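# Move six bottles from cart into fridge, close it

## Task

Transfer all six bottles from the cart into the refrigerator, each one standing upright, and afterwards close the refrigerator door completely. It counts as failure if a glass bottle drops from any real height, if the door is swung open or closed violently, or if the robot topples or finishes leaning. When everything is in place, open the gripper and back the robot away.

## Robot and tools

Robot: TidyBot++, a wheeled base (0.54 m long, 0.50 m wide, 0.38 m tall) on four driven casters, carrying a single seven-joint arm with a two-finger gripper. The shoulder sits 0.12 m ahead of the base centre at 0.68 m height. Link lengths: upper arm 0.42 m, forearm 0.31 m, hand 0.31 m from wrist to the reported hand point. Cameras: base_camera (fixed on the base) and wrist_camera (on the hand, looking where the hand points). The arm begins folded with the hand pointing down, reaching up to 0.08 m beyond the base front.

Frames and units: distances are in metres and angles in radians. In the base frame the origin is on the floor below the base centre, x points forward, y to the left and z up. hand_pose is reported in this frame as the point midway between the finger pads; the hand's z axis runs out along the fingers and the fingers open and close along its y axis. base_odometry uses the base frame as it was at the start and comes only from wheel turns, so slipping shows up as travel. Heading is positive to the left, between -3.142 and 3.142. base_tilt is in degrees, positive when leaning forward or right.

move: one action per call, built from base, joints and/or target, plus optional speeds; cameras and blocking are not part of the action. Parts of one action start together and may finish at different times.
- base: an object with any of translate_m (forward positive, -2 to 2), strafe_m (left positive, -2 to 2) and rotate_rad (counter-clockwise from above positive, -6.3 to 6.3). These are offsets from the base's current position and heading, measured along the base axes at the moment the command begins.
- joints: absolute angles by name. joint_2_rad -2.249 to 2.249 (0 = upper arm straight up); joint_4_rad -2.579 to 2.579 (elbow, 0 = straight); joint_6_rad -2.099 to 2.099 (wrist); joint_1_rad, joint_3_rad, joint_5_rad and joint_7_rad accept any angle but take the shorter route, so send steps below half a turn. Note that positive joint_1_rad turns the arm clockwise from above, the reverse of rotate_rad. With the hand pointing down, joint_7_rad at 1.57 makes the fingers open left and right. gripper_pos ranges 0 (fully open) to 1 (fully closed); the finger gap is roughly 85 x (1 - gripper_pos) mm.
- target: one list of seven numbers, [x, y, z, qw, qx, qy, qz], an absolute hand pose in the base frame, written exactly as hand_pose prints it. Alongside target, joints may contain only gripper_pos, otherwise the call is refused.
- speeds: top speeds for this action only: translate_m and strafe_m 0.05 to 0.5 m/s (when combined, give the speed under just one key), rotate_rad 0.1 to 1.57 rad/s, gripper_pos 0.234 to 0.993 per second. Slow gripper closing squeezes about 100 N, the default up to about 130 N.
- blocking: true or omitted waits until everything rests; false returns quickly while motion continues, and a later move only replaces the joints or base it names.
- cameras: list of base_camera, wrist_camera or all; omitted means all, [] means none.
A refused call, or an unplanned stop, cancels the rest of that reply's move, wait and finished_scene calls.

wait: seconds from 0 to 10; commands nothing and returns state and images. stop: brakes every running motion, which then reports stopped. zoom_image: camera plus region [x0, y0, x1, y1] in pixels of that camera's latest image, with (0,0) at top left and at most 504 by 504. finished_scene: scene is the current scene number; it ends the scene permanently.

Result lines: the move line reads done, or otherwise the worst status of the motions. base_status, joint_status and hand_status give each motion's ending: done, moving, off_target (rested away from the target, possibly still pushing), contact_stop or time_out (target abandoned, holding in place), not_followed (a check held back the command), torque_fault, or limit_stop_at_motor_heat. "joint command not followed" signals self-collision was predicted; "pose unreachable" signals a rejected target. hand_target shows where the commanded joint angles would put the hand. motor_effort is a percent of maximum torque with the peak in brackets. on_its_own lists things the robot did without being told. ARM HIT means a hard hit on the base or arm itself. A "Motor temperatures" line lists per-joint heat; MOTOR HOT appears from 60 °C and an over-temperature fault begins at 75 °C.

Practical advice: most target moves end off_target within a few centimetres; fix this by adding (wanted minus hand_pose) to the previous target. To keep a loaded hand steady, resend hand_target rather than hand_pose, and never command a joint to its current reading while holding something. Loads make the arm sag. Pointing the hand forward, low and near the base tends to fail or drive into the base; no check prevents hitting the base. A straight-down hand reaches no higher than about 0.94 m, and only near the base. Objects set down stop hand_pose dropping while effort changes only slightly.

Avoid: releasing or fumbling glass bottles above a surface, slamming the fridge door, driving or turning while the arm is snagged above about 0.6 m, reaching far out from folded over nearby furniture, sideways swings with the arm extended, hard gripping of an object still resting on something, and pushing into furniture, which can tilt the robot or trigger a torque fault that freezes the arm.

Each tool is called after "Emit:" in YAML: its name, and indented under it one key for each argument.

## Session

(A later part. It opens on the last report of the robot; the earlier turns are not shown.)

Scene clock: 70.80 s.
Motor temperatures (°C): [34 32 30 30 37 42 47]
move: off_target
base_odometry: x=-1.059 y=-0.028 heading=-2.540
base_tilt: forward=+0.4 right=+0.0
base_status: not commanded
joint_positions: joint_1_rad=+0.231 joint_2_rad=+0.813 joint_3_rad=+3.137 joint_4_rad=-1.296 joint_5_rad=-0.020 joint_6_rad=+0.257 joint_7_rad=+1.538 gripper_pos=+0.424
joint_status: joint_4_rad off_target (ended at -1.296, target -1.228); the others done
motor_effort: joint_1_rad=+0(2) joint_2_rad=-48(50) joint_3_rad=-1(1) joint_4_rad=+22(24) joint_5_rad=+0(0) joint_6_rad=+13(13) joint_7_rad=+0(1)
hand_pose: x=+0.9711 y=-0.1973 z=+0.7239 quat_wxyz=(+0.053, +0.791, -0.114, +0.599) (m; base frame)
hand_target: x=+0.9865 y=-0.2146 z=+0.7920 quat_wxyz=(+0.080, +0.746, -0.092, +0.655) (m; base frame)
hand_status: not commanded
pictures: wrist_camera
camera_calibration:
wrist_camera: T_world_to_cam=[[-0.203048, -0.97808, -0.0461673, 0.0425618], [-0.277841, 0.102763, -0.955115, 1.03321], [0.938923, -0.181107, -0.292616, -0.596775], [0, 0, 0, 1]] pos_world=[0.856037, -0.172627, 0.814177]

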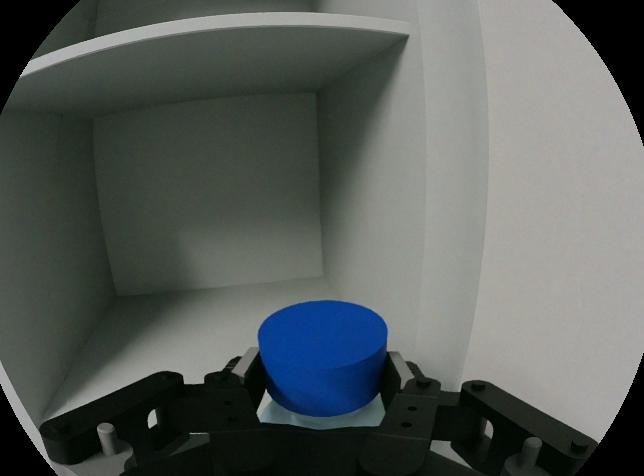

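Emit:
move:
  base: {"translate_m": 0.40, "strafe_m": -0.026}
  speeds: {"translate_m": 0.2}

Scene clock: 74.87 s.
Motor temperatures (°C): [34 33 30 30 37 42 47]
move: done
base_odometry: x=-1.404 y=-0.233 heading=-2.540
base_tilt: forward=+0.4 right=+0.0
base_status: done
joint_positions: joint_1_rad=+0.234 joint_2_rad=+0.814 joint_3_rad=+3.137 joint_4_rad=-1.294 joint_5_rad=-0.020 joint_6_rad=+0.257 joint_7_rad=+1.538 gripper_pos=+0.424
joint_status: not commanded
motor_effort: joint_1_rad=+0(4) joint_2_rad=-48(51) joint_3_rad=-1(2) joint_4_rad=+22(23) joint_5_rad=+0(1) joint_6_rad=+13(14) joint_7_rad=+0(1)
hand_pose: x=+0.9708 y=-0.2003 z=+0.7241 quat_wxyz=(+0.054, +0.791, -0.115, +0.599) (m; base frame)
hand_target: x=+0.9865 y=-0.2146 z=+0.7920 quat_wxyz=(+0.080, +0.746, -0.092, +0.655) (m; base frame)
hand_status: not commanded
pictures: base_camera, wrist_camera
camera_calibration:
wrist_camera: T_world_to_cam=[[-0.206439, -0.977373, -0.0460881, 0.0428821], [-0.276755, 0.103505, -0.95535, 1.03293], [0.938504, -0.184467, -0.29186, -0.597789], [0, 0, 0, 1]] pos_world=[0.85575, -0.175275, 0.814319]

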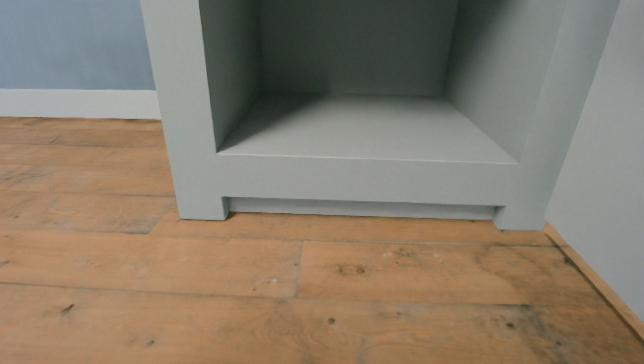

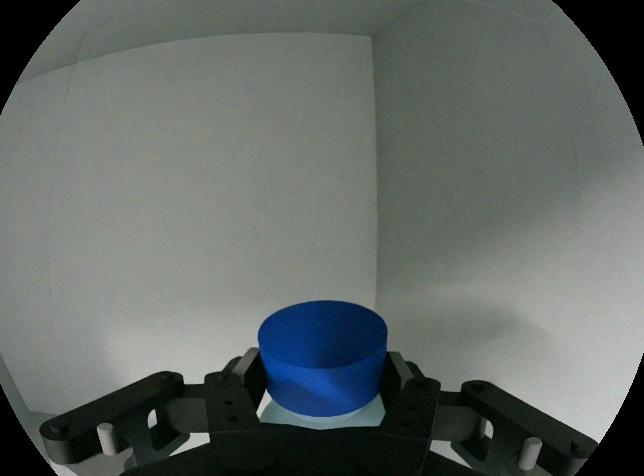

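Emit:
move:
  joints: {"joint_2_rad": 0.887, "joint_6_rad": 0.415}
  cameras: ["wrist_camera"]

Scene clock: 76.83 s.
Motor temperatures (°C): [34 33 30 30 37 42 47]
move: done
base_odometry: x=-1.404 y=-0.233 heading=-2.540
base_tilt: forward=+0.4 right=+0.0
base_status: not commanded
joint_positions: joint_1_rad=+0.234 joint_2_rad=+0.897 joint_3_rad=+3.137 joint_4_rad=-1.292 joint_5_rad=-0.020 joint_6_rad=+0.332 joint_7_rad=+1.538 gripper_pos=+0.424
joint_status: all done
motor_effort: joint_1_rad=+1(1) joint_2_rad=-49(53) joint_3_rad=-1(2) joint_4_rad=+22(23) joint_5_rad=+0(0) joint_6_rad=+13(14) joint_7_rad=+0(1)
hand_pose: x=+0.9789 y=-0.2028 z=+0.6739 quat_wxyz=(+0.055, +0.792, -0.116, +0.596) (m; base frame)
hand_target: x=+0.9963 y=-0.2171 z=+0.7448 quat_wxyz=(+0.080, +0.746, -0.092, +0.655) (m; base frame)
hand_status: not commanded
pictures: wrist_camera
camera_calibration:
wrist_camera: T_world_to_cam=[[-0.208246, -0.977008, -0.045699, 0.0414243], [-0.283111, 0.104936, -0.953329, 0.99261], [0.936206, -0.18559, -0.298454, -0.614065], [0, 0, 0, 1]] pos_world=[0.864536, -0.177652, 0.764907]

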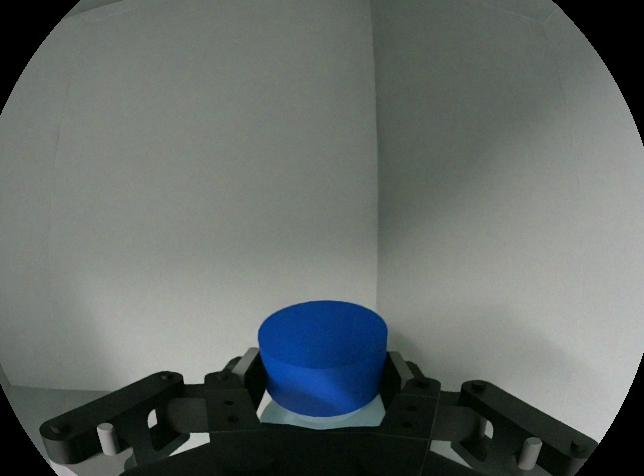

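Emit:
move:
  joints: {"joint_2_rad": 0.902, "joint_6_rad": 0.43}
  cameras: []

Emit:
move:
  joints: {"joint_2_rad": 0.914, "joint_6_rad": 0.442}
  cameras: []

Emit:
move:
  joints: {"joint_2_rad": 0.926, "joint_6_rad": 0.454}
  cameras: ["wrist_camera"]

Scene clock: 78.13 s.
Motor temperatures (°C): [34 33 30 30 37 42 47]
move: done
base_odometry: x=-1.404 y=-0.233 heading=-2.540
base_tilt: forward=+0.4 right=+0.0
base_status: not commanded
joint_positions: joint_1_rad=+0.234 joint_2_rad=+0.902 joint_3_rad=+3.137 joint_4_rad=-1.292 joint_5_rad=-0.020 joint_6_rad=+0.345 joint_7_rad=+1.538 gripper_pos=+0.424
joint_status: all done
motor_effort: joint_1_rad=+0(1) joint_2_rad=-49(51) joint_3_rad=-1(1) joint_4_rad=+22(22) joint_5_rad=+0(0) joint_6_rad=+13(14) joint_7_rad=+0(1)
hand_pose: x=+0.9800 y=-0.2031 z=+0.6737 quat_wxyz=(+0.055, +0.790, -0.116, +0.600) (m; base frame)
hand_target: x=+0.9978 y=-0.2175 z=+0.7358 quat_wxyz=(+0.080, +0.746, -0.092, +0.655) (m; base frame)
hand_status: not commanded
pictures: none
No camera images: "cameras" was empty.

Scene clock: 78.67 s.
Motor temperatures (°C): [34 33 30 30 37 42 47]
move: done
base_odometry: x=-1.404 y=-0.233 heading=-2.540
base_tilt: forward=+0.4 right=+0.0
base_status: not commanded
joint_positions: joint_1_rad=+0.234 joint_2_rad=+0.910 joint_3_rad=+3.137 joint_4_rad=-1.292 joint_5_rad=-0.020 joint_6_rad=+0.357 joint_7_rad=+1.538 gripper_pos=+0.424
joint_status: all done
motor_effort: joint_1_rad=+0(1) joint_2_rad=-50(51) joint_3_rad=+0(2) joint_4_rad=+22(22) joint_5_rad=+0(0) joint_6_rad=+13(14) joint_7_rad=+0(1)
hand_pose: x=+0.9809 y=-0.2034 z=+0.6701 quat_wxyz=(+0.055, +0.789, -0.116, +0.601) (m; base frame)
hand_target: x=+0.9988 y=-0.2177 z=+0.7287 quat_wxyz=(+0.080, +0.746, -0.092, +0.655) (m; base frame)
hand_status: not commanded
pictures: none
No camera images: "cameras" was empty.

Scene clock: 79.30 s.
Motor temperatures (°C): [34 33 30 30 37 42 47]
move: done
base_odometry: x=-1.404 y=-0.233 heading=-2.540
base_tilt: forward=+0.4 right=+0.0
base_status: not commanded
joint_positions: joint_1_rad=+0.234 joint_2_rad=+0.922 joint_3_rad=+3.137 joint_4_rad=-1.292 joint_5_rad=-0.020 joint_6_rad=+0.370 joint_7_rad=+1.538 gripper_pos=+0.424
joint_status: all done
motor_effort: joint_1_rad=+0(1) joint_2_rad=-50(50) joint_3_rad=-1(1) joint_4_rad=+21(22) joint_5_rad=+0(1) joint_6_rad=+14(14) joint_7_rad=-1(1)
hand_pose: x=+0.9818 y=-0.2037 z=+0.6639 quat_wxyz=(+0.055, +0.788, -0.116, +0.602) (m; base frame)
hand_target: x=+0.9998 y=-0.2180 z=+0.7215 quat_wxyz=(+0.080, +0.746, -0.092, +0.655) (m; base frame)
hand_status: not commanded
pictures: wrist_camera
camera_calibration:
wrist_camera: T_world_to_cam=[[-0.208377, -0.977011, -0.0450405, 0.0403316], [-0.270227, 0.101771, -0.957403, 0.973361], [0.939977, -0.187329, -0.285222, -0.632711], [0, 0, 0, 1]] pos_world=[0.866166, -0.17818, 0.753252]

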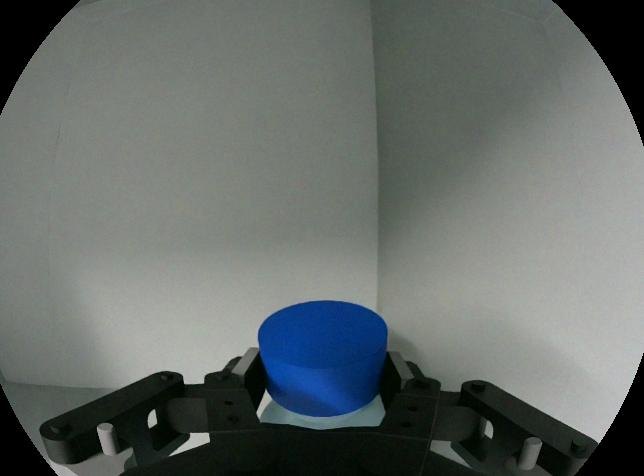

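Emit:
move:
  joints: {"joint_2_rad": 0.938, "joint_6_rad": 0.460}
  cameras: []

Emit:
move:
  joints: {"joint_2_rad": 0.950, "joint_6_rad": 0.466}
  cameras: ["wrist_camera"]

Scene clock: 80.30 s.
Motor temperatures (°C): [34 33 30 30 37 42 47]
move: done
base_odometry: x=-1.404 y=-0.233 heading=-2.540
base_tilt: forward=+0.4 right=+0.0
base_status: not commanded
joint_positions: joint_1_rad=+0.234 joint_2_rad=+0.934 joint_3_rad=+3.137 joint_4_rad=-1.292 joint_5_rad=-0.020 joint_6_rad=+0.375 joint_7_rad=+1.538 gripper_pos=+0.424
joint_status: all done
motor_effort: joint_1_rad=+0(1) joint_2_rad=-50(51) joint_3_rad=-1(1) joint_4_rad=+21(22) joint_5_rad=+0(1) joint_6_rad=+13(14) joint_7_rad=+0(1)
hand_pose: x=+0.9819 y=-0.2038 z=+0.6545 quat_wxyz=(+0.055, +0.790, -0.116, +0.599) (m; base frame)
hand_target: x=+1.0004 y=-0.2181 z=+0.7124 quat_wxyz=(+0.079, +0.748, -0.092, +0.653) (m; base frame)
hand_status: not commanded
pictures: none
No camera images: "cameras" was empty.

Scene clock: 80.83 s.
Motor temperatures (°C): [34 33 30 30 37 42 47]
move: done
base_odometry: x=-1.404 y=-0.233 heading=-2.540
base_tilt: forward=+0.4 right=+0.0
base_status: not commanded
joint_positions: joint_1_rad=+0.234 joint_2_rad=+0.940 joint_3_rad=+3.137 joint_4_rad=-1.292 joint_5_rad=-0.020 joint_6_rad=+0.384 joint_7_rad=+1.538 gripper_pos=+0.424
joint_status: all done
motor_effort: joint_1_rad=+0(1) joint_2_rad=-49(50) joint_3_rad=-1(1) joint_4_rad=+21(21) joint_5_rad=+0(1) joint_6_rad=+13(13) joint_7_rad=+0(1)
hand_pose: x=+0.9825 y=-0.2040 z=+0.6514 quat_wxyz=(+0.055, +0.790, -0.116, +0.600) (m; base frame)
hand_target: x=+1.0010 y=-0.2183 z=+0.7034 quat_wxyz=(+0.079, +0.750, -0.093, +0.651) (m; base frame)
hand_status: not commanded
pictures: wrist_camera
camera_calibration:
wrist_camera: T_world_to_cam=[[-0.208855, -0.976909, -0.0450307, 0.0401418], [-0.27471, 0.102798, -0.956016, 0.96535], [0.93857, -0.187299, -0.289836, -0.63266], [0, 0, 0, 1]] pos_world=[0.867371, -0.178518, 0.74133]

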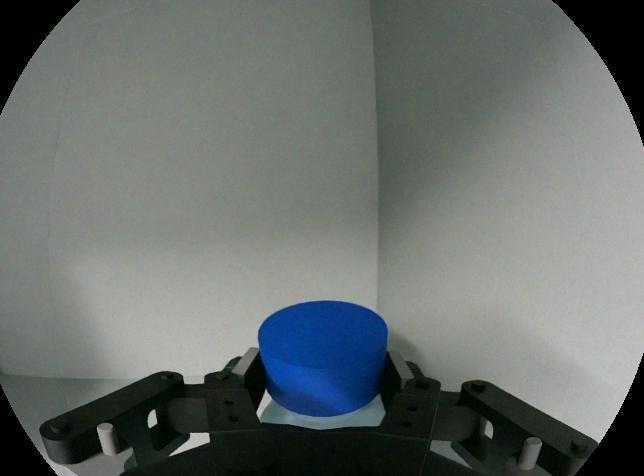

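Emit:
move:
  joints: {"joint_2_rad": 0.962, "joint_6_rad": 0.474}
  cameras: []

Emit:
move:
  joints: {"joint_2_rad": 0.974, "joint_6_rad": 0.482}
  cameras: ["wrist_camera"]

Scene clock: 81.87 s.
Motor temperatures (°C): [34 33 30 30 37 42 47]
move: done
base_odometry: x=-1.404 y=-0.233 heading=-2.540
base_tilt: forward=+0.4 right=+0.0
base_status: not commanded
joint_positions: joint_1_rad=+0.234 joint_2_rad=+0.945 joint_3_rad=+3.137 joint_4_rad=-1.291 joint_5_rad=-0.020 joint_6_rad=+0.395 joint_7_rad=+1.538 gripper_pos=+0.424
joint_status: all done
motor_effort: joint_1_rad=+1(1) joint_2_rad=-48(49) joint_3_rad=-1(1) joint_4_rad=+20(21) joint_5_rad=+0(0) joint_6_rad=+12(13) joint_7_rad=+0(0)
hand_pose: x=+0.9836 y=-0.2043 z=+0.6510 quat_wxyz=(+0.056, +0.788, -0.116, +0.603) (m; base frame)
hand_target: x=+1.0015 y=-0.2184 z=+0.6949 quat_wxyz=(+0.079, +0.751, -0.093, +0.649) (m; base frame)
hand_status: not commanded
pictures: none
No camera images: "cameras" was empty.

Scene clock: 82.40 s.
Motor temperatures (°C): [34 33 30 30 37 42 47]
move: done
base_odometry: x=-1.404 y=-0.233 heading=-2.540
base_tilt: forward=+0.4 right=+0.0
base_status: not commanded
joint_positions: joint_1_rad=+0.234 joint_2_rad=+0.950 joint_3_rad=+3.137 joint_4_rad=-1.289 joint_5_rad=-0.020 joint_6_rad=+0.406 joint_7_rad=+1.538 gripper_pos=+0.424
joint_status: all done
motor_effort: joint_1_rad=+0(1) joint_2_rad=-47(48) joint_3_rad=-1(1) joint_4_rad=+20(20) joint_5_rad=+0(1) joint_6_rad=+11(13) joint_7_rad=+0(0)
hand_pose: x=+0.9848 y=-0.2047 z=+0.6508 quat_wxyz=(+0.056, +0.785, -0.115, +0.606) (m; base frame)
hand_target: x=+1.0020 y=-0.2185 z=+0.6865 quat_wxyz=(+0.079, +0.752, -0.093, +0.648) (m; base frame)
hand_status: not commanded
pictures: wrist_camera
camera_calibration:
wrist_camera: T_world_to_cam=[[-0.208632, -0.976983, -0.0444681, 0.0393063], [-0.260396, 0.0993194, -0.96038, 0.953494], [0.942691, -0.188787, -0.275124, -0.648979], [0, 0, 0, 1]] pos_world=[0.868274, -0.178818, 0.738915]

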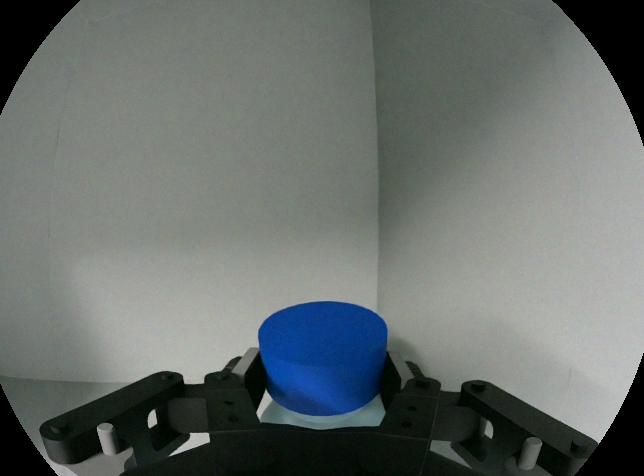

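Emit:
move:
  joints: {"gripper_pos": 0.1}
  speeds: {"gripper_pos": 0.4}
  cameras: ["wrist_camera"]

Scene clock: 84.37 s.
Motor temperatures (°C): [34 33 30 30 37 42 47]
move: done
base_odometry: x=-1.404 y=-0.233 heading=-2.540
base_tilt: forward=+0.4 right=+0.0
base_status: not commanded
joint_positions: joint_1_rad=+0.234 joint_2_rad=+0.951 joint_3_rad=+3.137 joint_4_rad=-1.266 joint_5_rad=-0.020 joint_6_rad=+0.430 joint_7_rad=+1.538 gripper_pos=+0.100
joint_status: all done
motor_effort: joint_1_rad=+0(1) joint_2_rad=-44(48) joint_3_rad=+0(2) joint_4_rad=+17(20) joint_5_rad=+0(1) joint_6_rad=+9(12) joint_7_rad=+0(1)
hand_pose: x=+0.9925 y=-0.2068 z=+0.6708 quat_wxyz=(+0.058, +0.771, -0.113, +0.624) (m; base frame)
hand_target: x=+1.0020 y=-0.2185 z=+0.6865 quat_wxyz=(+0.079, +0.752, -0.093, +0.648) (m; base frame)
hand_status: not commanded
pictures: wrist_camera
camera_calibration:
wrist_camera: T_world_to_cam=[[-0.20726, -0.977333, -0.0431637, 0.037425], [-0.215903, 0.0887308, -0.972375, 0.936596], [0.954164, -0.192215, -0.2294, -0.693906], [0, 0, 0, 1]] pos_world=[0.872072, -0.179908, 0.753155]

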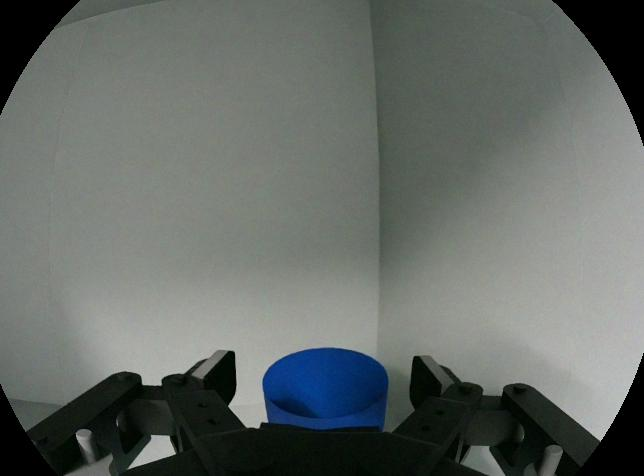

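Emit:
move:
  base: {"translate_m": -0.45}
  speeds: {"translate_m": 0.4}

Emit:
move:
  base: {"translate_m": -0.63, "strafe_m": -0.091, "rotate_rad": -1.798}
  joints: {"joint_1_rad": 0, "joint_2_rad": -0.4, "joint_4_rad": -1.87, "joint_6_rad": -0.3, "gripper_pos": 0.24}
  speeds: {"rotate_rad": 0.8}

Scene clock: 89.60 s.
Motor temperatures (°C): [34 34 30 30 37 42 47]
move: done
base_odometry: x=-1.033 y=+0.022 heading=-2.540
base_tilt: forward=+0.4 right=+0.0
base_status: done
joint_positions: joint_1_rad=+0.236 joint_2_rad=+0.951 joint_3_rad=+3.137 joint_4_rad=-1.262 joint_5_rad=-0.020 joint_6_rad=+0.431 joint_7_rad=+1.538 gripper_pos=+0.100
joint_status: not commanded
motor_effort: joint_1_rad=+0(3) joint_2_rad=-44(48) joint_3_rad=-1(2) joint_4_rad=+18(18) joint_5_rad=+0(1) joint_6_rad=+9(10) joint_7_rad=+0(1)
hand_pose: x=+0.9930 y=-0.2088 z=+0.6729 quat_wxyz=(+0.059, +0.769, -0.114, +0.626) (m; base frame)
hand_target: x=+1.0020 y=-0.2185 z=+0.6865 quat_wxyz=(+0.079, +0.752, -0.093, +0.648) (m; base frame)
hand_status: not commanded
pictures: base_camera, wrist_camera
camera_calibration:
wrist_camera: T_world_to_cam=[[-0.209097, -0.976949, -0.0430095, 0.0374565], [-0.211642, 0.0881496, -0.973364, 0.935252], [0.954718, -0.194425, -0.225195, -0.698145], [0, 0, 0, 1]] pos_world=[0.872302, -0.181586, 0.754733]

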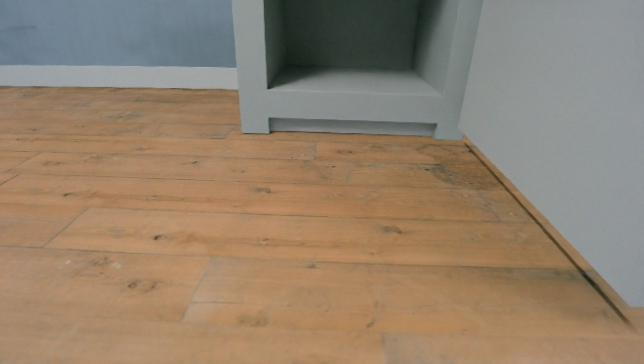

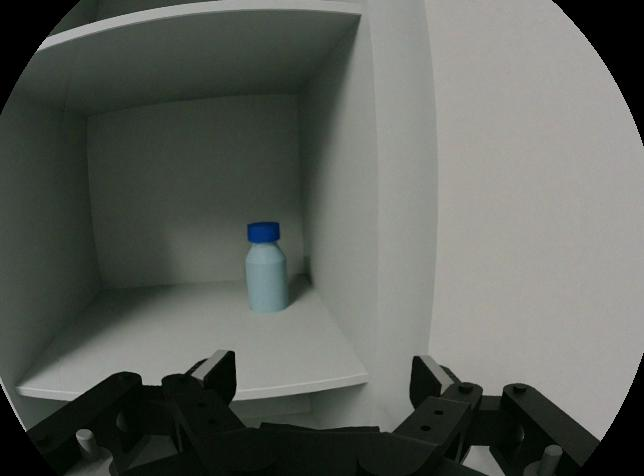

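Scene clock: 93.07 s.
Motor temperatures (°C): [34 34 30 30 37 42 47]
move: done
base_odometry: x=-0.565 y=+0.453 heading=+1.946
base_tilt: forward=+0.4 right=+0.0
base_status: done
joint_positions: joint_1_rad=+0.012 joint_2_rad=-0.389 joint_3_rad=+3.141 joint_4_rad=-1.842 joint_5_rad=+0.001 joint_6_rad=-0.244 joint_7_rad=+1.538 gripper_pos=+0.241
joint_status: all done
motor_effort: joint_1_rad=+1(50) joint_2_rad=-6(50) joint_3_rad=+0(34) joint_4_rad=+21(26) joint_5_rad=+0(7) joint_6_rad=+9(15) joint_7_rad=+0(1)
hand_pose: x=+0.5806 y=-0.0039 z=+1.0689 quat_wxyz=(-0.007, +0.750, -0.016, +0.661) (m; base frame)
hand_target: x=+0.5730 y=+0.0022 z=+1.0394 quat_wxyz=(+0.000, +0.774, +0.000, +0.633) (m; base frame)
hand_status: not commanded
pictures: base_camera, wrist_camera
camera_calibration:
wrist_camera: T_world_to_cam=[[0.0244676, -0.999515, -0.019278, 0.00741927], [-0.143635, 0.0155689, -0.989508, 1.19283], [0.989328, 0.0269799, -0.143185, -0.282294], [0, 0, 0, 1]] pos_world=[0.450433, -0.00353914, 1.14004]

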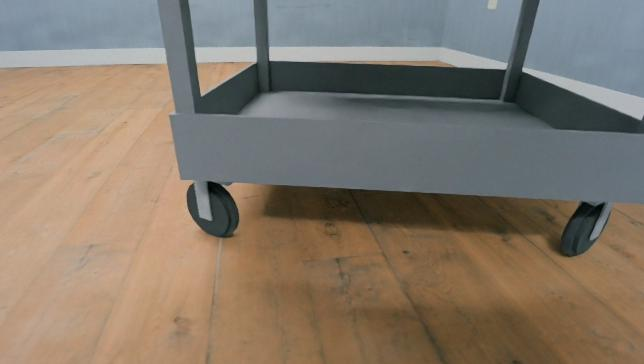

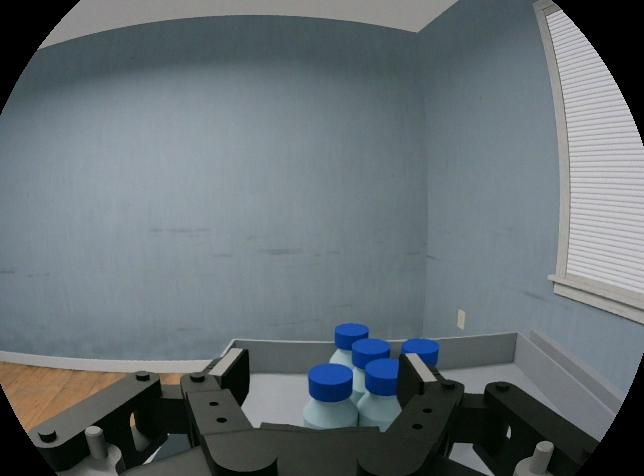

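Emit:
move:
  joints: {"joint_1_rad": 0, "joint_2_rad": 0.022, "joint_4_rad": -1.8685, "joint_6_rad": 0.049}
  cameras: ["wrist_camera"]

Scene clock: 95.00 s.
Motor temperatures (°C): [34 34 30 30 37 42 47]
move: done
base_odometry: x=-0.565 y=+0.453 heading=+1.946
base_tilt: forward=+0.4 right=+0.0
base_status: not commanded
joint_positions: joint_1_rad=+0.012 joint_2_rad=+0.010 joint_3_rad=+3.141 joint_4_rad=-1.845 joint_5_rad=+0.001 joint_6_rad=-0.010 joint_7_rad=+1.538 gripper_pos=+0.241
joint_status: all done
motor_effort: joint_1_rad=+0(1) joint_2_rad=-19(22) joint_3_rad=+0(1) joint_4_rad=+20(22) joint_5_rad=+0(1) joint_6_rad=+9(10) joint_7_rad=+0(1)
hand_pose: x=+0.7226 y=-0.0055 z=+0.9240 quat_wxyz=(-0.006, +0.803, -0.018, +0.596) (m; base frame)
hand_target: x=+0.7266 y=+0.0023 z=+0.9204 quat_wxyz=(-0.001, +0.796, +0.000, +0.605) (m; base frame)
hand_status: not commanded
pictures: wrist_camera
camera_calibration:
wrist_camera: T_world_to_cam=[[0.0209019, -0.99946, -0.0253566, 0.00768048], [-0.307163, 0.0177159, -0.951492, 1.15296], [0.951427, 0.0276766, -0.306627, -0.265137], [0, 0, 0, 1]] pos_world=[0.606243, -0.00541118, 1.01593]

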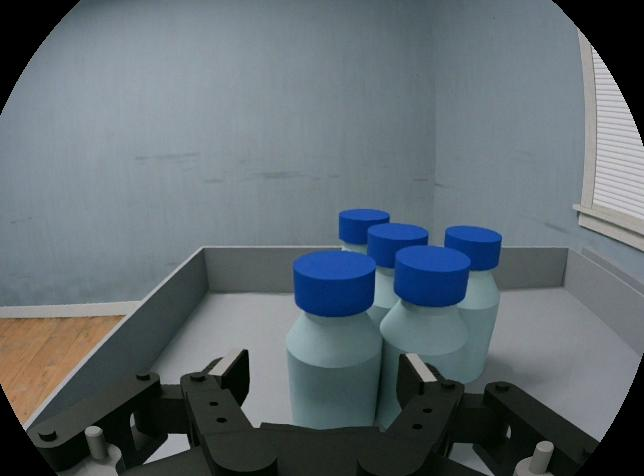

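Emit:
move:
  base: {"translate_m": 0.05, "strafe_m": -0.003}
  joints: {"gripper_pos": 0.30}
  speeds: {"translate_m": 0.15}
  cameras: ["wrist_camera"]

Scene clock: 97.40 s.
Motor temperatures (°C): [34 34 30 30 37 42 47]
move: done
base_odometry: x=-0.581 y=+0.501 heading=+1.945
base_tilt: forward=+0.4 right=+0.0
base_status: done
joint_positions: joint_1_rad=+0.012 joint_2_rad=+0.016 joint_3_rad=+3.141 joint_4_rad=-1.846 joint_5_rad=+0.001 joint_6_rad=-0.005 joint_7_rad=+1.538 gripper_pos=+0.299
joint_status: all done
motor_effort: joint_1_rad=+0(1) joint_2_rad=-19(22) joint_3_rad=+1(1) joint_4_rad=+19(20) joint_5_rad=+0(0) joint_6_rad=+9(9) joint_7_rad=+0(1)
hand_pose: x=+0.7245 y=-0.0054 z=+0.9215 quat_wxyz=(-0.006, +0.804, -0.018, +0.595) (m; base frame)
hand_target: x=+0.7266 y=+0.0023 z=+0.9204 quat_wxyz=(-0.001, +0.796, +0.000, +0.605) (m; base frame)
hand_status: not commanded
pictures: wrist_camera
camera_calibration:
wrist_camera: T_world_to_cam=[[0.0210988, -0.999454, -0.0254149, 0.00761177], [-0.308712, 0.0176656, -0.950991, 1.15182], [0.950922, 0.0279107, -0.308171, -0.265854], [0, 0, 0, 1]] pos_world=[0.608227, -0.00531985, 1.01364]

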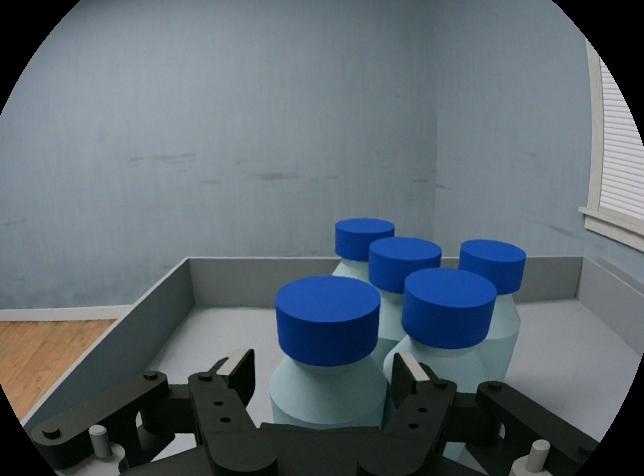

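Emit:
move:
  base: {"translate_m": 0.035, "strafe_m": 0.001}
  speeds: {"translate_m": 0.1}
  cameras: ["wrist_camera"]

Scene clock: 99.53 s.
Motor temperatures (°C): [34 34 30 30 37 42 47]
move: done
base_odometry: x=-0.594 y=+0.534 heading=+1.945
base_tilt: forward=+0.4 right=+0.0
base_status: done
joint_positions: joint_1_rad=+0.012 joint_2_rad=+0.016 joint_3_rad=+3.141 joint_4_rad=-1.846 joint_5_rad=+0.001 joint_6_rad=-0.005 joint_7_rad=+1.538 gripper_pos=+0.299
joint_status: not commanded
motor_effort: joint_1_rad=+0(1) joint_2_rad=-19(22) joint_3_rad=+0(1) joint_4_rad=+20(20) joint_5_rad=+0(1) joint_6_rad=+9(10) joint_7_rad=+0(1)
hand_pose: x=+0.7245 y=-0.0054 z=+0.9216 quat_wxyz=(-0.006, +0.803, -0.018, +0.595) (m; base frame)
hand_target: x=+0.7266 y=+0.0023 z=+0.9204 quat_wxyz=(-0.001, +0.796, +0.000, +0.605) (m; base frame)
hand_status: not commanded
pictures: wrist_camera
camera_calibration:
wrist_camera: T_world_to_cam=[[0.021142, -0.999454, -0.0253982, 0.00758363], [-0.308213, 0.017651, -0.951153, 1.15172], [0.951082, 0.0279373, -0.307672, -0.266453], [0, 0, 0, 1]] pos_world=[0.608233, -0.00530547, 1.01367]

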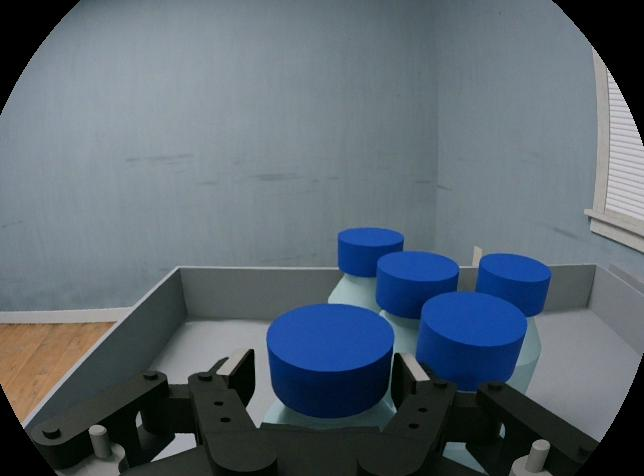

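Emit:
move:
  joints: {"gripper_pos": 0.6}
  speeds: {"gripper_pos": 0.234}
  cameras: ["wrist_camera"]

Scene clock: 101.37 s.
Motor temperatures (°C): [34 34 30 30 37 42 47]
move: off_target
base_odometry: x=-0.594 y=+0.534 heading=+1.944
base_tilt: forward=+0.4 right=+0.0
base_status: not commanded
joint_positions: joint_1_rad=+0.012 joint_2_rad=+0.016 joint_3_rad=+3.143 joint_4_rad=-1.846 joint_5_rad=+0.001 joint_6_rad=-0.003 joint_7_rad=+1.538 gripper_pos=+0.427
joint_status: gripper_pos off_target (ended at +0.427, target +0.600)
motor_effort: joint_1_rad=-1(2) joint_2_rad=-18(20) joint_3_rad=-3(3) joint_4_rad=+19(20) joint_5_rad=+0(0) joint_6_rad=+8(10) joint_7_rad=-1(1)
hand_pose: x=+0.7247 y=-0.0068 z=+0.9222 quat_wxyz=(-0.006, +0.803, -0.019, +0.596) (m; base frame)
hand_target: x=+0.7266 y=+0.0023 z=+0.9204 quat_wxyz=(-0.001, +0.796, +0.000, +0.605) (m; base frame)
hand_status: not commanded
pictures: wrist_camera
camera_calibration:
wrist_camera: T_world_to_cam=[[0.0187828, -0.999503, -0.0252996, 0.00776115], [-0.306375, 0.0183331, -0.951734, 1.15154], [0.951726, 0.0256274, -0.305878, -0.268551], [0, 0, 0, 1]] pos_world=[0.608244, -0.00647176, 1.01402]

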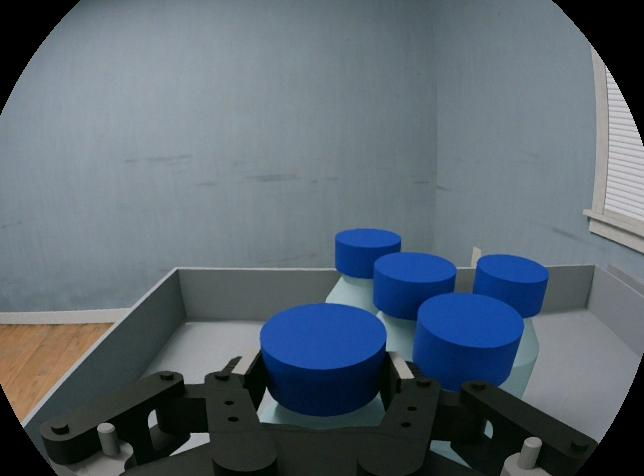

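Emit:
move:
  joints: {"joint_2_rad": -0.05, "joint_4_rad": -1.448, "joint_6_rad": -0.39}
  cameras: ["wrist_camera"]

Scene clock: 104.57 s.
Motor temperatures (°C): [34 34 30 30 37 42 47]
move: off_target
base_odometry: x=-0.594 y=+0.534 heading=+1.945
base_tilt: forward=+0.4 right=+0.0
base_status: not commanded
joint_positions: joint_1_rad=+0.010 joint_2_rad=-0.019 joint_3_rad=+3.143 joint_4_rad=-1.520 joint_5_rad=+0.001 joint_6_rad=-0.359 joint_7_rad=+1.538 gripper_pos=+0.427
joint_status: joint_4_rad off_target (ended at -1.520, target -1.448); the others done
motor_effort: joint_1_rad=+0(2) joint_2_rad=-24(27) joint_3_rad=+0(2) joint_4_rad=+25(27) joint_5_rad=+0(1) joint_6_rad=+13(15) joint_7_rad=+0(1)
hand_pose: x=+0.7232 y=-0.0053 z=+1.0355 quat_wxyz=(-0.006, +0.801, -0.018, +0.598) (m; base frame)
hand_target: x=+0.7116 y=+0.0023 z=+1.0890 quat_wxyz=(-0.001, +0.780, +0.000, +0.626) (m; base frame)
hand_status: not commanded
pictures: wrist_camera
camera_calibration:
wrist_camera: T_world_to_cam=[[0.0212722, -0.999457, -0.0251752, 0.0102411], [-0.302082, 0.0175786, -0.95312, 1.25723], [0.953044, 0.0278799, -0.301544, -0.237873], [0, 0, 0, 1]] pos_world=[0.606273, -0.00523287, 1.12682]

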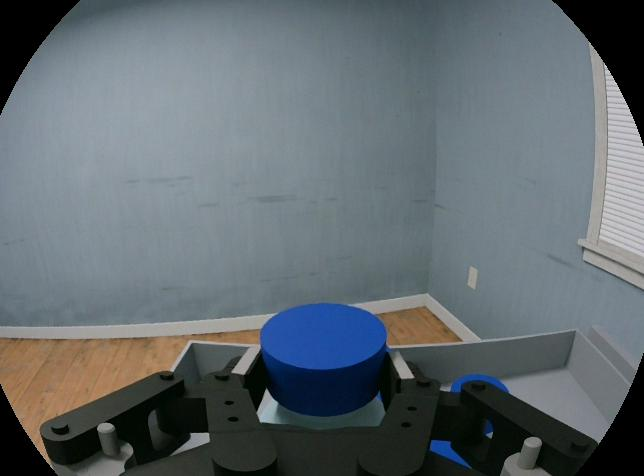

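Emit:
move:
  base: {"translate_m": -0.308, "strafe_m": 0.443, "rotate_rad": 1.798}
  joints: {"joint_2_rad": -0.53, "joint_4_rad": -1.79, "joint_6_rad": -0.51}
  speeds: {"rotate_rad": 1.0}
  cameras: ["base_camera"]

Emit:
move:
  base: {"translate_m": 0.12}
  joints: {"joint_1_rad": 0.05, "joint_2_rad": 0.04, "joint_4_rad": -1.78, "joint_6_rad": 0.0}
  cameras: []

Emit:
move:
  base: {"translate_m": 0.08}
  joints: {"joint_1_rad": 0.07, "joint_2_rad": 0.807, "joint_4_rad": -1.228, "joint_6_rad": 0.335}

Scene clock: 108.33 s.
Motor temperatures (°C): [34 34 30 30 37 42 47]
move: done
base_odometry: x=-0.894 y=+0.085 heading=-2.542
base_tilt: forward=+0.4 right=+0.0
base_status: done
joint_positions: joint_1_rad=+0.005 joint_2_rad=-0.506 joint_3_rad=+3.136 joint_4_rad=-1.790 joint_5_rad=+0.001 joint_6_rad=-0.481 joint_7_rad=+1.538 gripper_pos=+0.427
joint_status: all done
motor_effort: joint_1_rad=+1(5) joint_2_rad=-6(28) joint_3_rad=+0(6) joint_4_rad=+24(27) joint_5_rad=+0(1) joint_6_rad=+14(15) joint_7_rad=-1(1)
hand_pose: x=+0.5221 y=+0.0021 z=+1.0787 quat_wxyz=(-0.009, +0.772, -0.012, +0.635) (m; base frame)
hand_target: x=+0.5107 y=+0.0022 z=+1.0794 quat_wxyz=(+0.000, +0.774, +0.000, +0.633) (m; base frame)
hand_status: not commanded
pictures: base_camera

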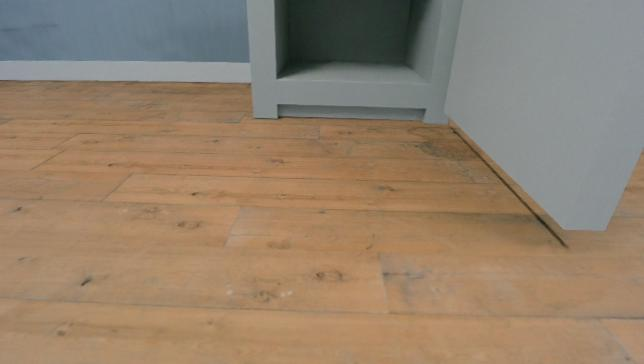

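Scene clock: 110.43 s.
Motor temperatures (°C): [34 34 30 30 37 42 47]
move: done
base_odometry: x=-0.994 y=+0.017 heading=-2.541
base_tilt: forward=+0.4 right=+0.0
base_status: done
joint_positions: joint_1_rad=+0.033 joint_2_rad=+0.048 joint_3_rad=+3.136 joint_4_rad=-1.790 joint_5_rad=+0.001 joint_6_rad=-0.091 joint_7_rad=+1.538 gripper_pos=+0.427
joint_status: all done
motor_effort: joint_1_rad=+0(1) joint_2_rad=-25(27) joint_3_rad=+0(1) joint_4_rad=+24(26) joint_5_rad=+0(1) joint_6_rad=+13(15) joint_7_rad=+0(1)
hand_pose: x=+0.7337 y=-0.0155 z=+0.9095 quat_wxyz=(-0.002, +0.822, -0.025, +0.569) (m; base frame)
hand_target: x=+0.7415 y=-0.0288 z=+0.9479 quat_wxyz=(+0.015, +0.789, -0.019, +0.614) (m; base frame)
hand_status: not commanded
pictures: none
No camera images: "cameras" was empty.

Scene clock: 112.77 s.
Motor temperatures (°C): [34 34 30 30 37 42 47]
move: off_target
base_odometry: x=-1.060 y=-0.028 heading=-2.539
base_tilt: forward=+0.4 right=+0.0
base_status: done
joint_positions: joint_1_rad=+0.053 joint_2_rad=+0.819 joint_3_rad=+3.136 joint_4_rad=-1.303 joint_5_rad=+0.001 joint_6_rad=+0.244 joint_7_rad=+1.538 gripper_pos=+0.427
joint_status: joint_4_rad off_target (ended at -1.303, target -1.228); the others done
motor_effort: joint_1_rad=+0(2) joint_2_rad=-48(52) joint_3_rad=-1(2) joint_4_rad=+22(25) joint_5_rad=+0(0) joint_6_rad=+13(14) joint_7_rad=+0(1)
hand_pose: x=+0.9900 y=-0.0412 z=+0.7110 quat_wxyz=(+0.003, +0.806, -0.034, +0.591) (m; base frame)
hand_target: x=+1.0106 y=-0.0603 z=+0.7920 quat_wxyz=(+0.022, +0.751, -0.027, +0.660) (m; base frame)
hand_status: not commanded
pictures: base_camera, wrist_camera
camera_calibration:
wrist_camera: T_world_to_cam=[[-0.0165801, -0.999418, -0.0298066, 0.00130498], [-0.317284, 0.033529, -0.947738, 1.04102], [0.948186, -0.00625647, -0.317655, -0.574139], [0, 0, 0, 1]] pos_world=[0.874711, -0.0371921, 0.804273]

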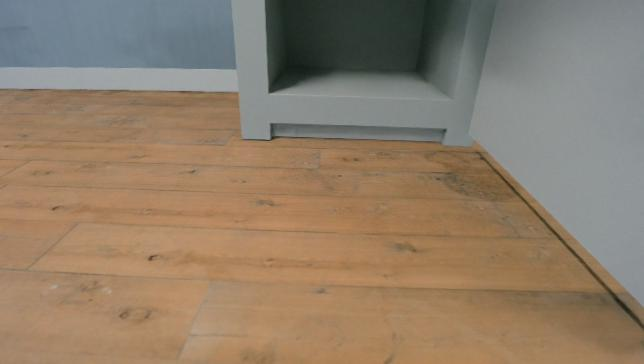

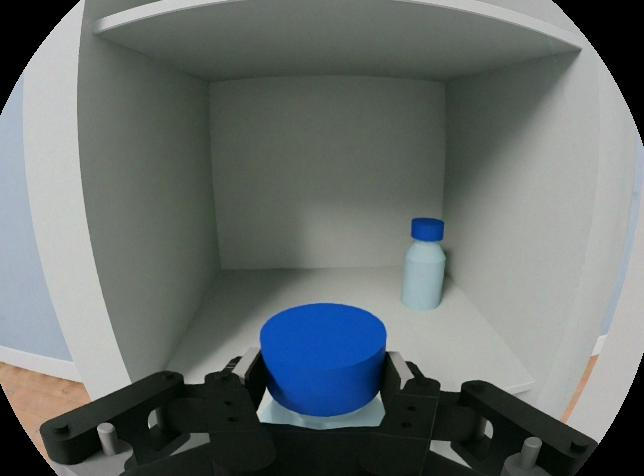

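Emit:
move:
  base: {"translate_m": 0.395, "strafe_m": -0.035}
  speeds: {"translate_m": 0.3}
  cameras: ["wrist_camera"]

Emit:
move:
  joints: {"joint_2_rad": 0.90, "joint_6_rad": 0.44}
  cameras: ["wrist_camera"]

Scene clock: 116.03 s.
Motor temperatures (°C): [34 34 30 30 37 42 47]
move: done
base_odometry: x=-1.405 y=-0.223 heading=-2.539
base_tilt: forward=+0.4 right=+0.0
base_status: done
joint_positions: joint_1_rad=+0.054 joint_2_rad=+0.819 joint_3_rad=+3.136 joint_4_rad=-1.297 joint_5_rad=+0.001 joint_6_rad=+0.248 joint_7_rad=+1.538 gripper_pos=+0.427
joint_status: not commanded
motor_effort: joint_1_rad=+1(1) joint_2_rad=-48(51) joint_3_rad=+0(2) joint_4_rad=+23(24) joint_5_rad=+0(0) joint_6_rad=+13(14) joint_7_rad=+0(1)
hand_pose: x=+0.9917 y=-0.0424 z=+0.7150 quat_wxyz=(+0.003, +0.803, -0.034, +0.595) (m; base frame)
hand_target: x=+1.0106 y=-0.0603 z=+0.7920 quat_wxyz=(+0.022, +0.751, -0.027, +0.660) (m; base frame)
hand_status: not commanded
pictures: wrist_camera
camera_calibration:
wrist_camera: T_world_to_cam=[[-0.0175777, -0.99941, -0.0295129, 0.00105259], [-0.308534, 0.0334988, -0.950623, 1.03885], [0.951051, -0.00760397, -0.308941, -0.583668], [0, 0, 0, 1]] pos_world=[0.875638, -0.0381864, 0.807267]

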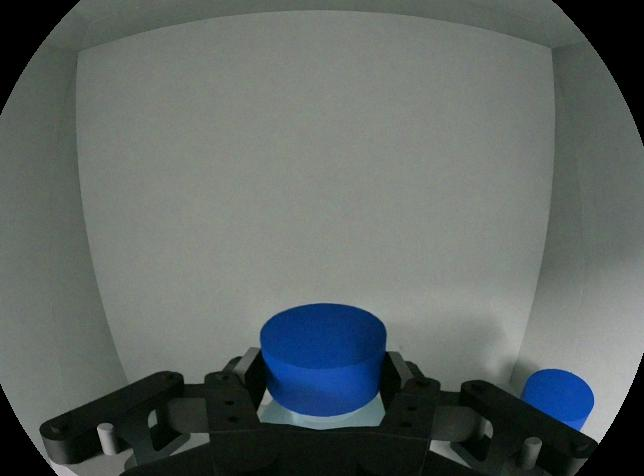

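Scene clock: 117.30 s.
Motor temperatures (°C): [34 34 30 31 37 42 47]
move: done
base_odometry: x=-1.405 y=-0.223 heading=-2.539
base_tilt: forward=+0.4 right=+0.0
base_status: not commanded
joint_positions: joint_1_rad=+0.054 joint_2_rad=+0.913 joint_3_rad=+3.136 joint_4_rad=-1.293 joint_5_rad=+0.001 joint_6_rad=+0.354 joint_7_rad=+1.538 gripper_pos=+0.427
joint_status: all done
motor_effort: joint_1_rad=+0(1) joint_2_rad=-49(53) joint_3_rad=-1(2) joint_4_rad=+22(23) joint_5_rad=+0(0) joint_6_rad=+13(14) joint_7_rad=+0(1)
hand_pose: x=+1.0029 y=-0.0431 z=+0.6661 quat_wxyz=(+0.004, +0.799, -0.034, +0.601) (m; base frame)
hand_target: x=+1.0225 y=-0.0612 z=+0.7407 quat_wxyz=(+0.022, +0.747, -0.026, +0.664) (m; base frame)
hand_status: not commanded
pictures: wrist_camera
camera_calibration:
wrist_camera: T_world_to_cam=[[-0.0175188, -0.999415, -0.0293817, -0.00102401], [-0.293777, 0.0332343, -0.955296, 0.984058], [0.955713, -0.00810396, -0.294188, -0.62391], [0, 0, 0, 1]] pos_world=[0.885355, -0.0387841, 0.75649]

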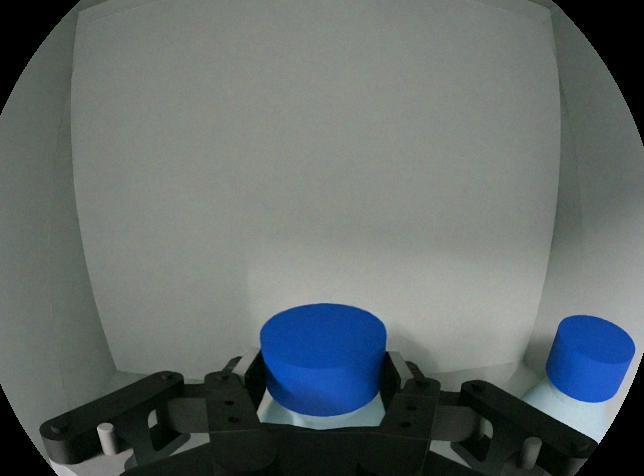

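Emit:
move:
  joints: {"joint_2_rad": 0.920, "joint_6_rad": 0.445}
  cameras: []

Emit:
move:
  joints: {"joint_2_rad": 0.938, "joint_6_rad": 0.455}
  cameras: []

Emit:
move:
  joints: {"joint_2_rad": 0.952, "joint_6_rad": 0.46}
  cameras: ["wrist_camera"]

Scene clock: 118.27 s.
Motor temperatures (°C): [34 34 30 31 37 42 47]
move: done
base_odometry: x=-1.405 y=-0.223 heading=-2.539
base_tilt: forward=+0.4 right=-0.1
base_status: not commanded
joint_positions: joint_1_rad=+0.054 joint_2_rad=+0.921 joint_3_rad=+3.136 joint_4_rad=-1.293 joint_5_rad=+0.001 joint_6_rad=+0.358 joint_7_rad=+1.538 gripper_pos=+0.427
joint_status: all done
motor_effort: joint_1_rad=+1(1) joint_2_rad=-50(51) joint_3_rad=-1(1) joint_4_rad=+21(22) joint_5_rad=+0(0) joint_6_rad=+13(14) joint_7_rad=+0(1)
hand_pose: x=+1.0031 y=-0.0431 z=+0.6600 quat_wxyz=(+0.003, +0.800, -0.034, +0.599) (m; base frame)
hand_target: x=+1.0237 y=-0.0613 z=+0.7241 quat_wxyz=(+0.022, +0.752, -0.027, +0.658) (m; base frame)
hand_status: not commanded
pictures: none
No camera images: "cameras" was empty.

Scene clock: 118.87 s.
Motor temperatures (°C): [34 34 30 31 37 42 47]
move: done
base_odometry: x=-1.405 y=-0.223 heading=-2.539
base_tilt: forward=+0.4 right=+0.0
base_status: not commanded
joint_positions: joint_1_rad=+0.054 joint_2_rad=+0.932 joint_3_rad=+3.136 joint_4_rad=-1.293 joint_5_rad=+0.001 joint_6_rad=+0.371 joint_7_rad=+1.538 gripper_pos=+0.427
joint_status: all done
motor_effort: joint_1_rad=+0(1) joint_2_rad=-49(50) joint_3_rad=+0(1) joint_4_rad=+21(22) joint_5_rad=+0(1) joint_6_rad=+13(13) joint_7_rad=+0(1)
hand_pose: x=+1.0040 y=-0.0434 z=+0.6548 quat_wxyz=(+0.004, +0.799, -0.035, +0.600) (m; base frame)
hand_target: x=+1.0248 y=-0.0613 z=+0.7109 quat_wxyz=(+0.022, +0.754, -0.027, +0.655) (m; base frame)
hand_status: not commanded
pictures: none
No camera images: "cameras" was empty.

Scene clock: 119.40 s.
Motor temperatures (°C): [34 34 30 31 37 42 47]
move: done
base_odometry: x=-1.405 y=-0.223 heading=-2.539
base_tilt: forward=+0.4 right=+0.0
base_status: not commanded
joint_positions: joint_1_rad=+0.054 joint_2_rad=+0.936 joint_3_rad=+3.136 joint_4_rad=-1.291 joint_5_rad=+0.001 joint_6_rad=+0.380 joint_7_rad=+1.538 gripper_pos=+0.427
joint_status: all done
motor_effort: joint_1_rad=+0(1) joint_2_rad=-49(50) joint_3_rad=+0(2) joint_4_rad=+20(21) joint_5_rad=+0(0) joint_6_rad=+13(13) joint_7_rad=+0(0)
hand_pose: x=+1.0052 y=-0.0435 z=+0.6545 quat_wxyz=(+0.004, +0.797, -0.035, +0.603) (m; base frame)
hand_target: x=+1.0253 y=-0.0614 z=+0.6997 quat_wxyz=(+0.022, +0.757, -0.027, +0.652) (m; base frame)
hand_status: not commanded
pictures: wrist_camera
camera_calibration:
wrist_camera: T_world_to_cam=[[-0.0177954, -0.999412, -0.0292929, -0.00153776], [-0.288642, 0.0331853, -0.956862, 0.969607], [0.957272, -0.00857255, -0.289063, -0.634439], [0, 0, 0, 1]] pos_world=[0.887172, -0.0391523, 0.744342]

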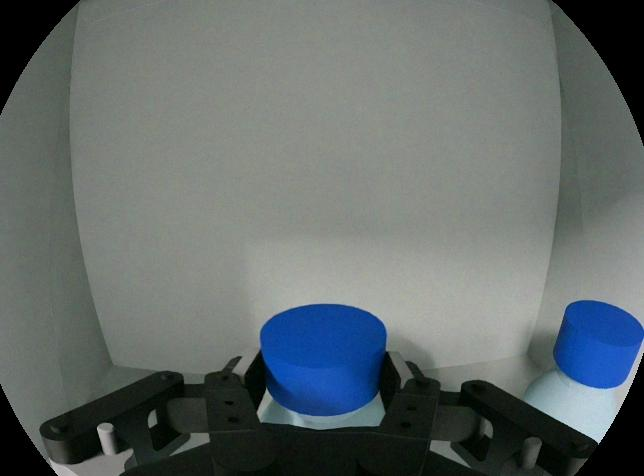

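Emit:
move:
  joints: {"gripper_pos": 0.1}
  speeds: {"gripper_pos": 0.4}
  cameras: ["wrist_camera"]

Emit:
move:
  base: {"translate_m": -0.45}
  speeds: {"translate_m": 0.45}
  cameras: ["wrist_camera"]

Scene clock: 123.10 s.
Motor temperatures (°C): [34 35 30 31 37 42 47]
move: done
base_odometry: x=-1.405 y=-0.223 heading=-2.539
base_tilt: forward=+0.4 right=+0.0
base_status: not commanded
joint_positions: joint_1_rad=+0.056 joint_2_rad=+0.936 joint_3_rad=+3.136 joint_4_rad=-1.264 joint_5_rad=+0.001 joint_6_rad=+0.409 joint_7_rad=+1.538 gripper_pos=+0.100
joint_status: all done
motor_effort: joint_1_rad=+0(1) joint_2_rad=-44(49) joint_3_rad=-1(1) joint_4_rad=+18(21) joint_5_rad=+0(0) joint_6_rad=+9(13) joint_7_rad=+0(1)
hand_pose: x=+1.0144 y=-0.0461 z=+0.6781 quat_wxyz=(+0.005, +0.780, -0.035, +0.625) (m; base frame)
hand_target: x=+1.0253 y=-0.0614 z=+0.6997 quat_wxyz=(+0.022, +0.757, -0.027, +0.652) (m; base frame)
hand_status: not commanded
pictures: wrist_camera
camera_calibration:
wrist_camera: T_world_to_cam=[[-0.0187203, -0.999449, -0.0273956, -0.00364955], [-0.234599, 0.0310263, -0.971597, 0.94999], [0.971912, -0.0117616, -0.235051, -0.688157], [0, 0, 0, 1]] pos_world=[0.891627, -0.0412161, 0.761156]

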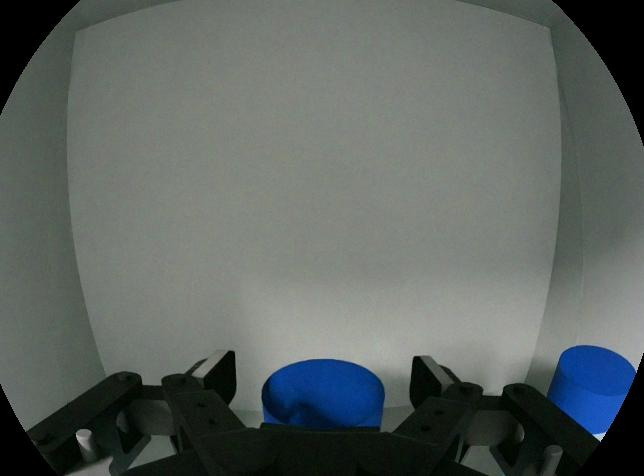

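Scene clock: 125.27 s.
Motor temperatures (°C): [34 35 30 31 37 42 47]
move: done
base_odometry: x=-1.034 y=+0.032 heading=-2.538
base_tilt: forward=+0.4 right=+0.0
base_status: done
joint_positions: joint_1_rad=+0.059 joint_2_rad=+0.936 joint_3_rad=+3.136 joint_4_rad=-1.262 joint_5_rad=+0.001 joint_6_rad=+0.410 joint_7_rad=+1.538 gripper_pos=+0.100
joint_status: not commanded
motor_effort: joint_1_rad=+0(3) joint_2_rad=-44(48) joint_3_rad=+0(2) joint_4_rad=+17(19) joint_5_rad=+0(1) joint_6_rad=+9(10) joint_7_rad=-1(1)
hand_pose: x=+1.0151 y=-0.0490 z=+0.6801 quat_wxyz=(+0.006, +0.779, -0.036, +0.626) (m; base frame)
hand_target: x=+1.0253 y=-0.0614 z=+0.6997 quat_wxyz=(+0.022, +0.757, -0.027, +0.652) (m; base frame)
hand_status: not commanded
pictures: wrist_camera
camera_calibration:
wrist_camera: T_world_to_cam=[[-0.0217416, -0.999394, -0.0271973, -0.00348263], [-0.23092, 0.0314881, -0.972463, 0.949012], [0.97273, -0.0148625, -0.231464, -0.691759], [0, 0, 0, 1]] pos_world=[0.891964, -0.0436443, 0.762667]

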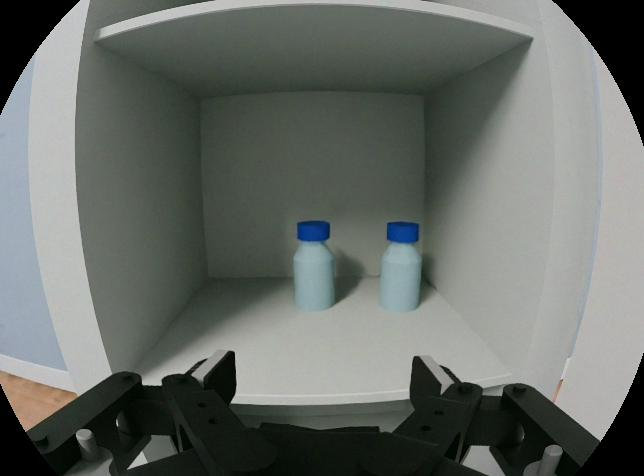

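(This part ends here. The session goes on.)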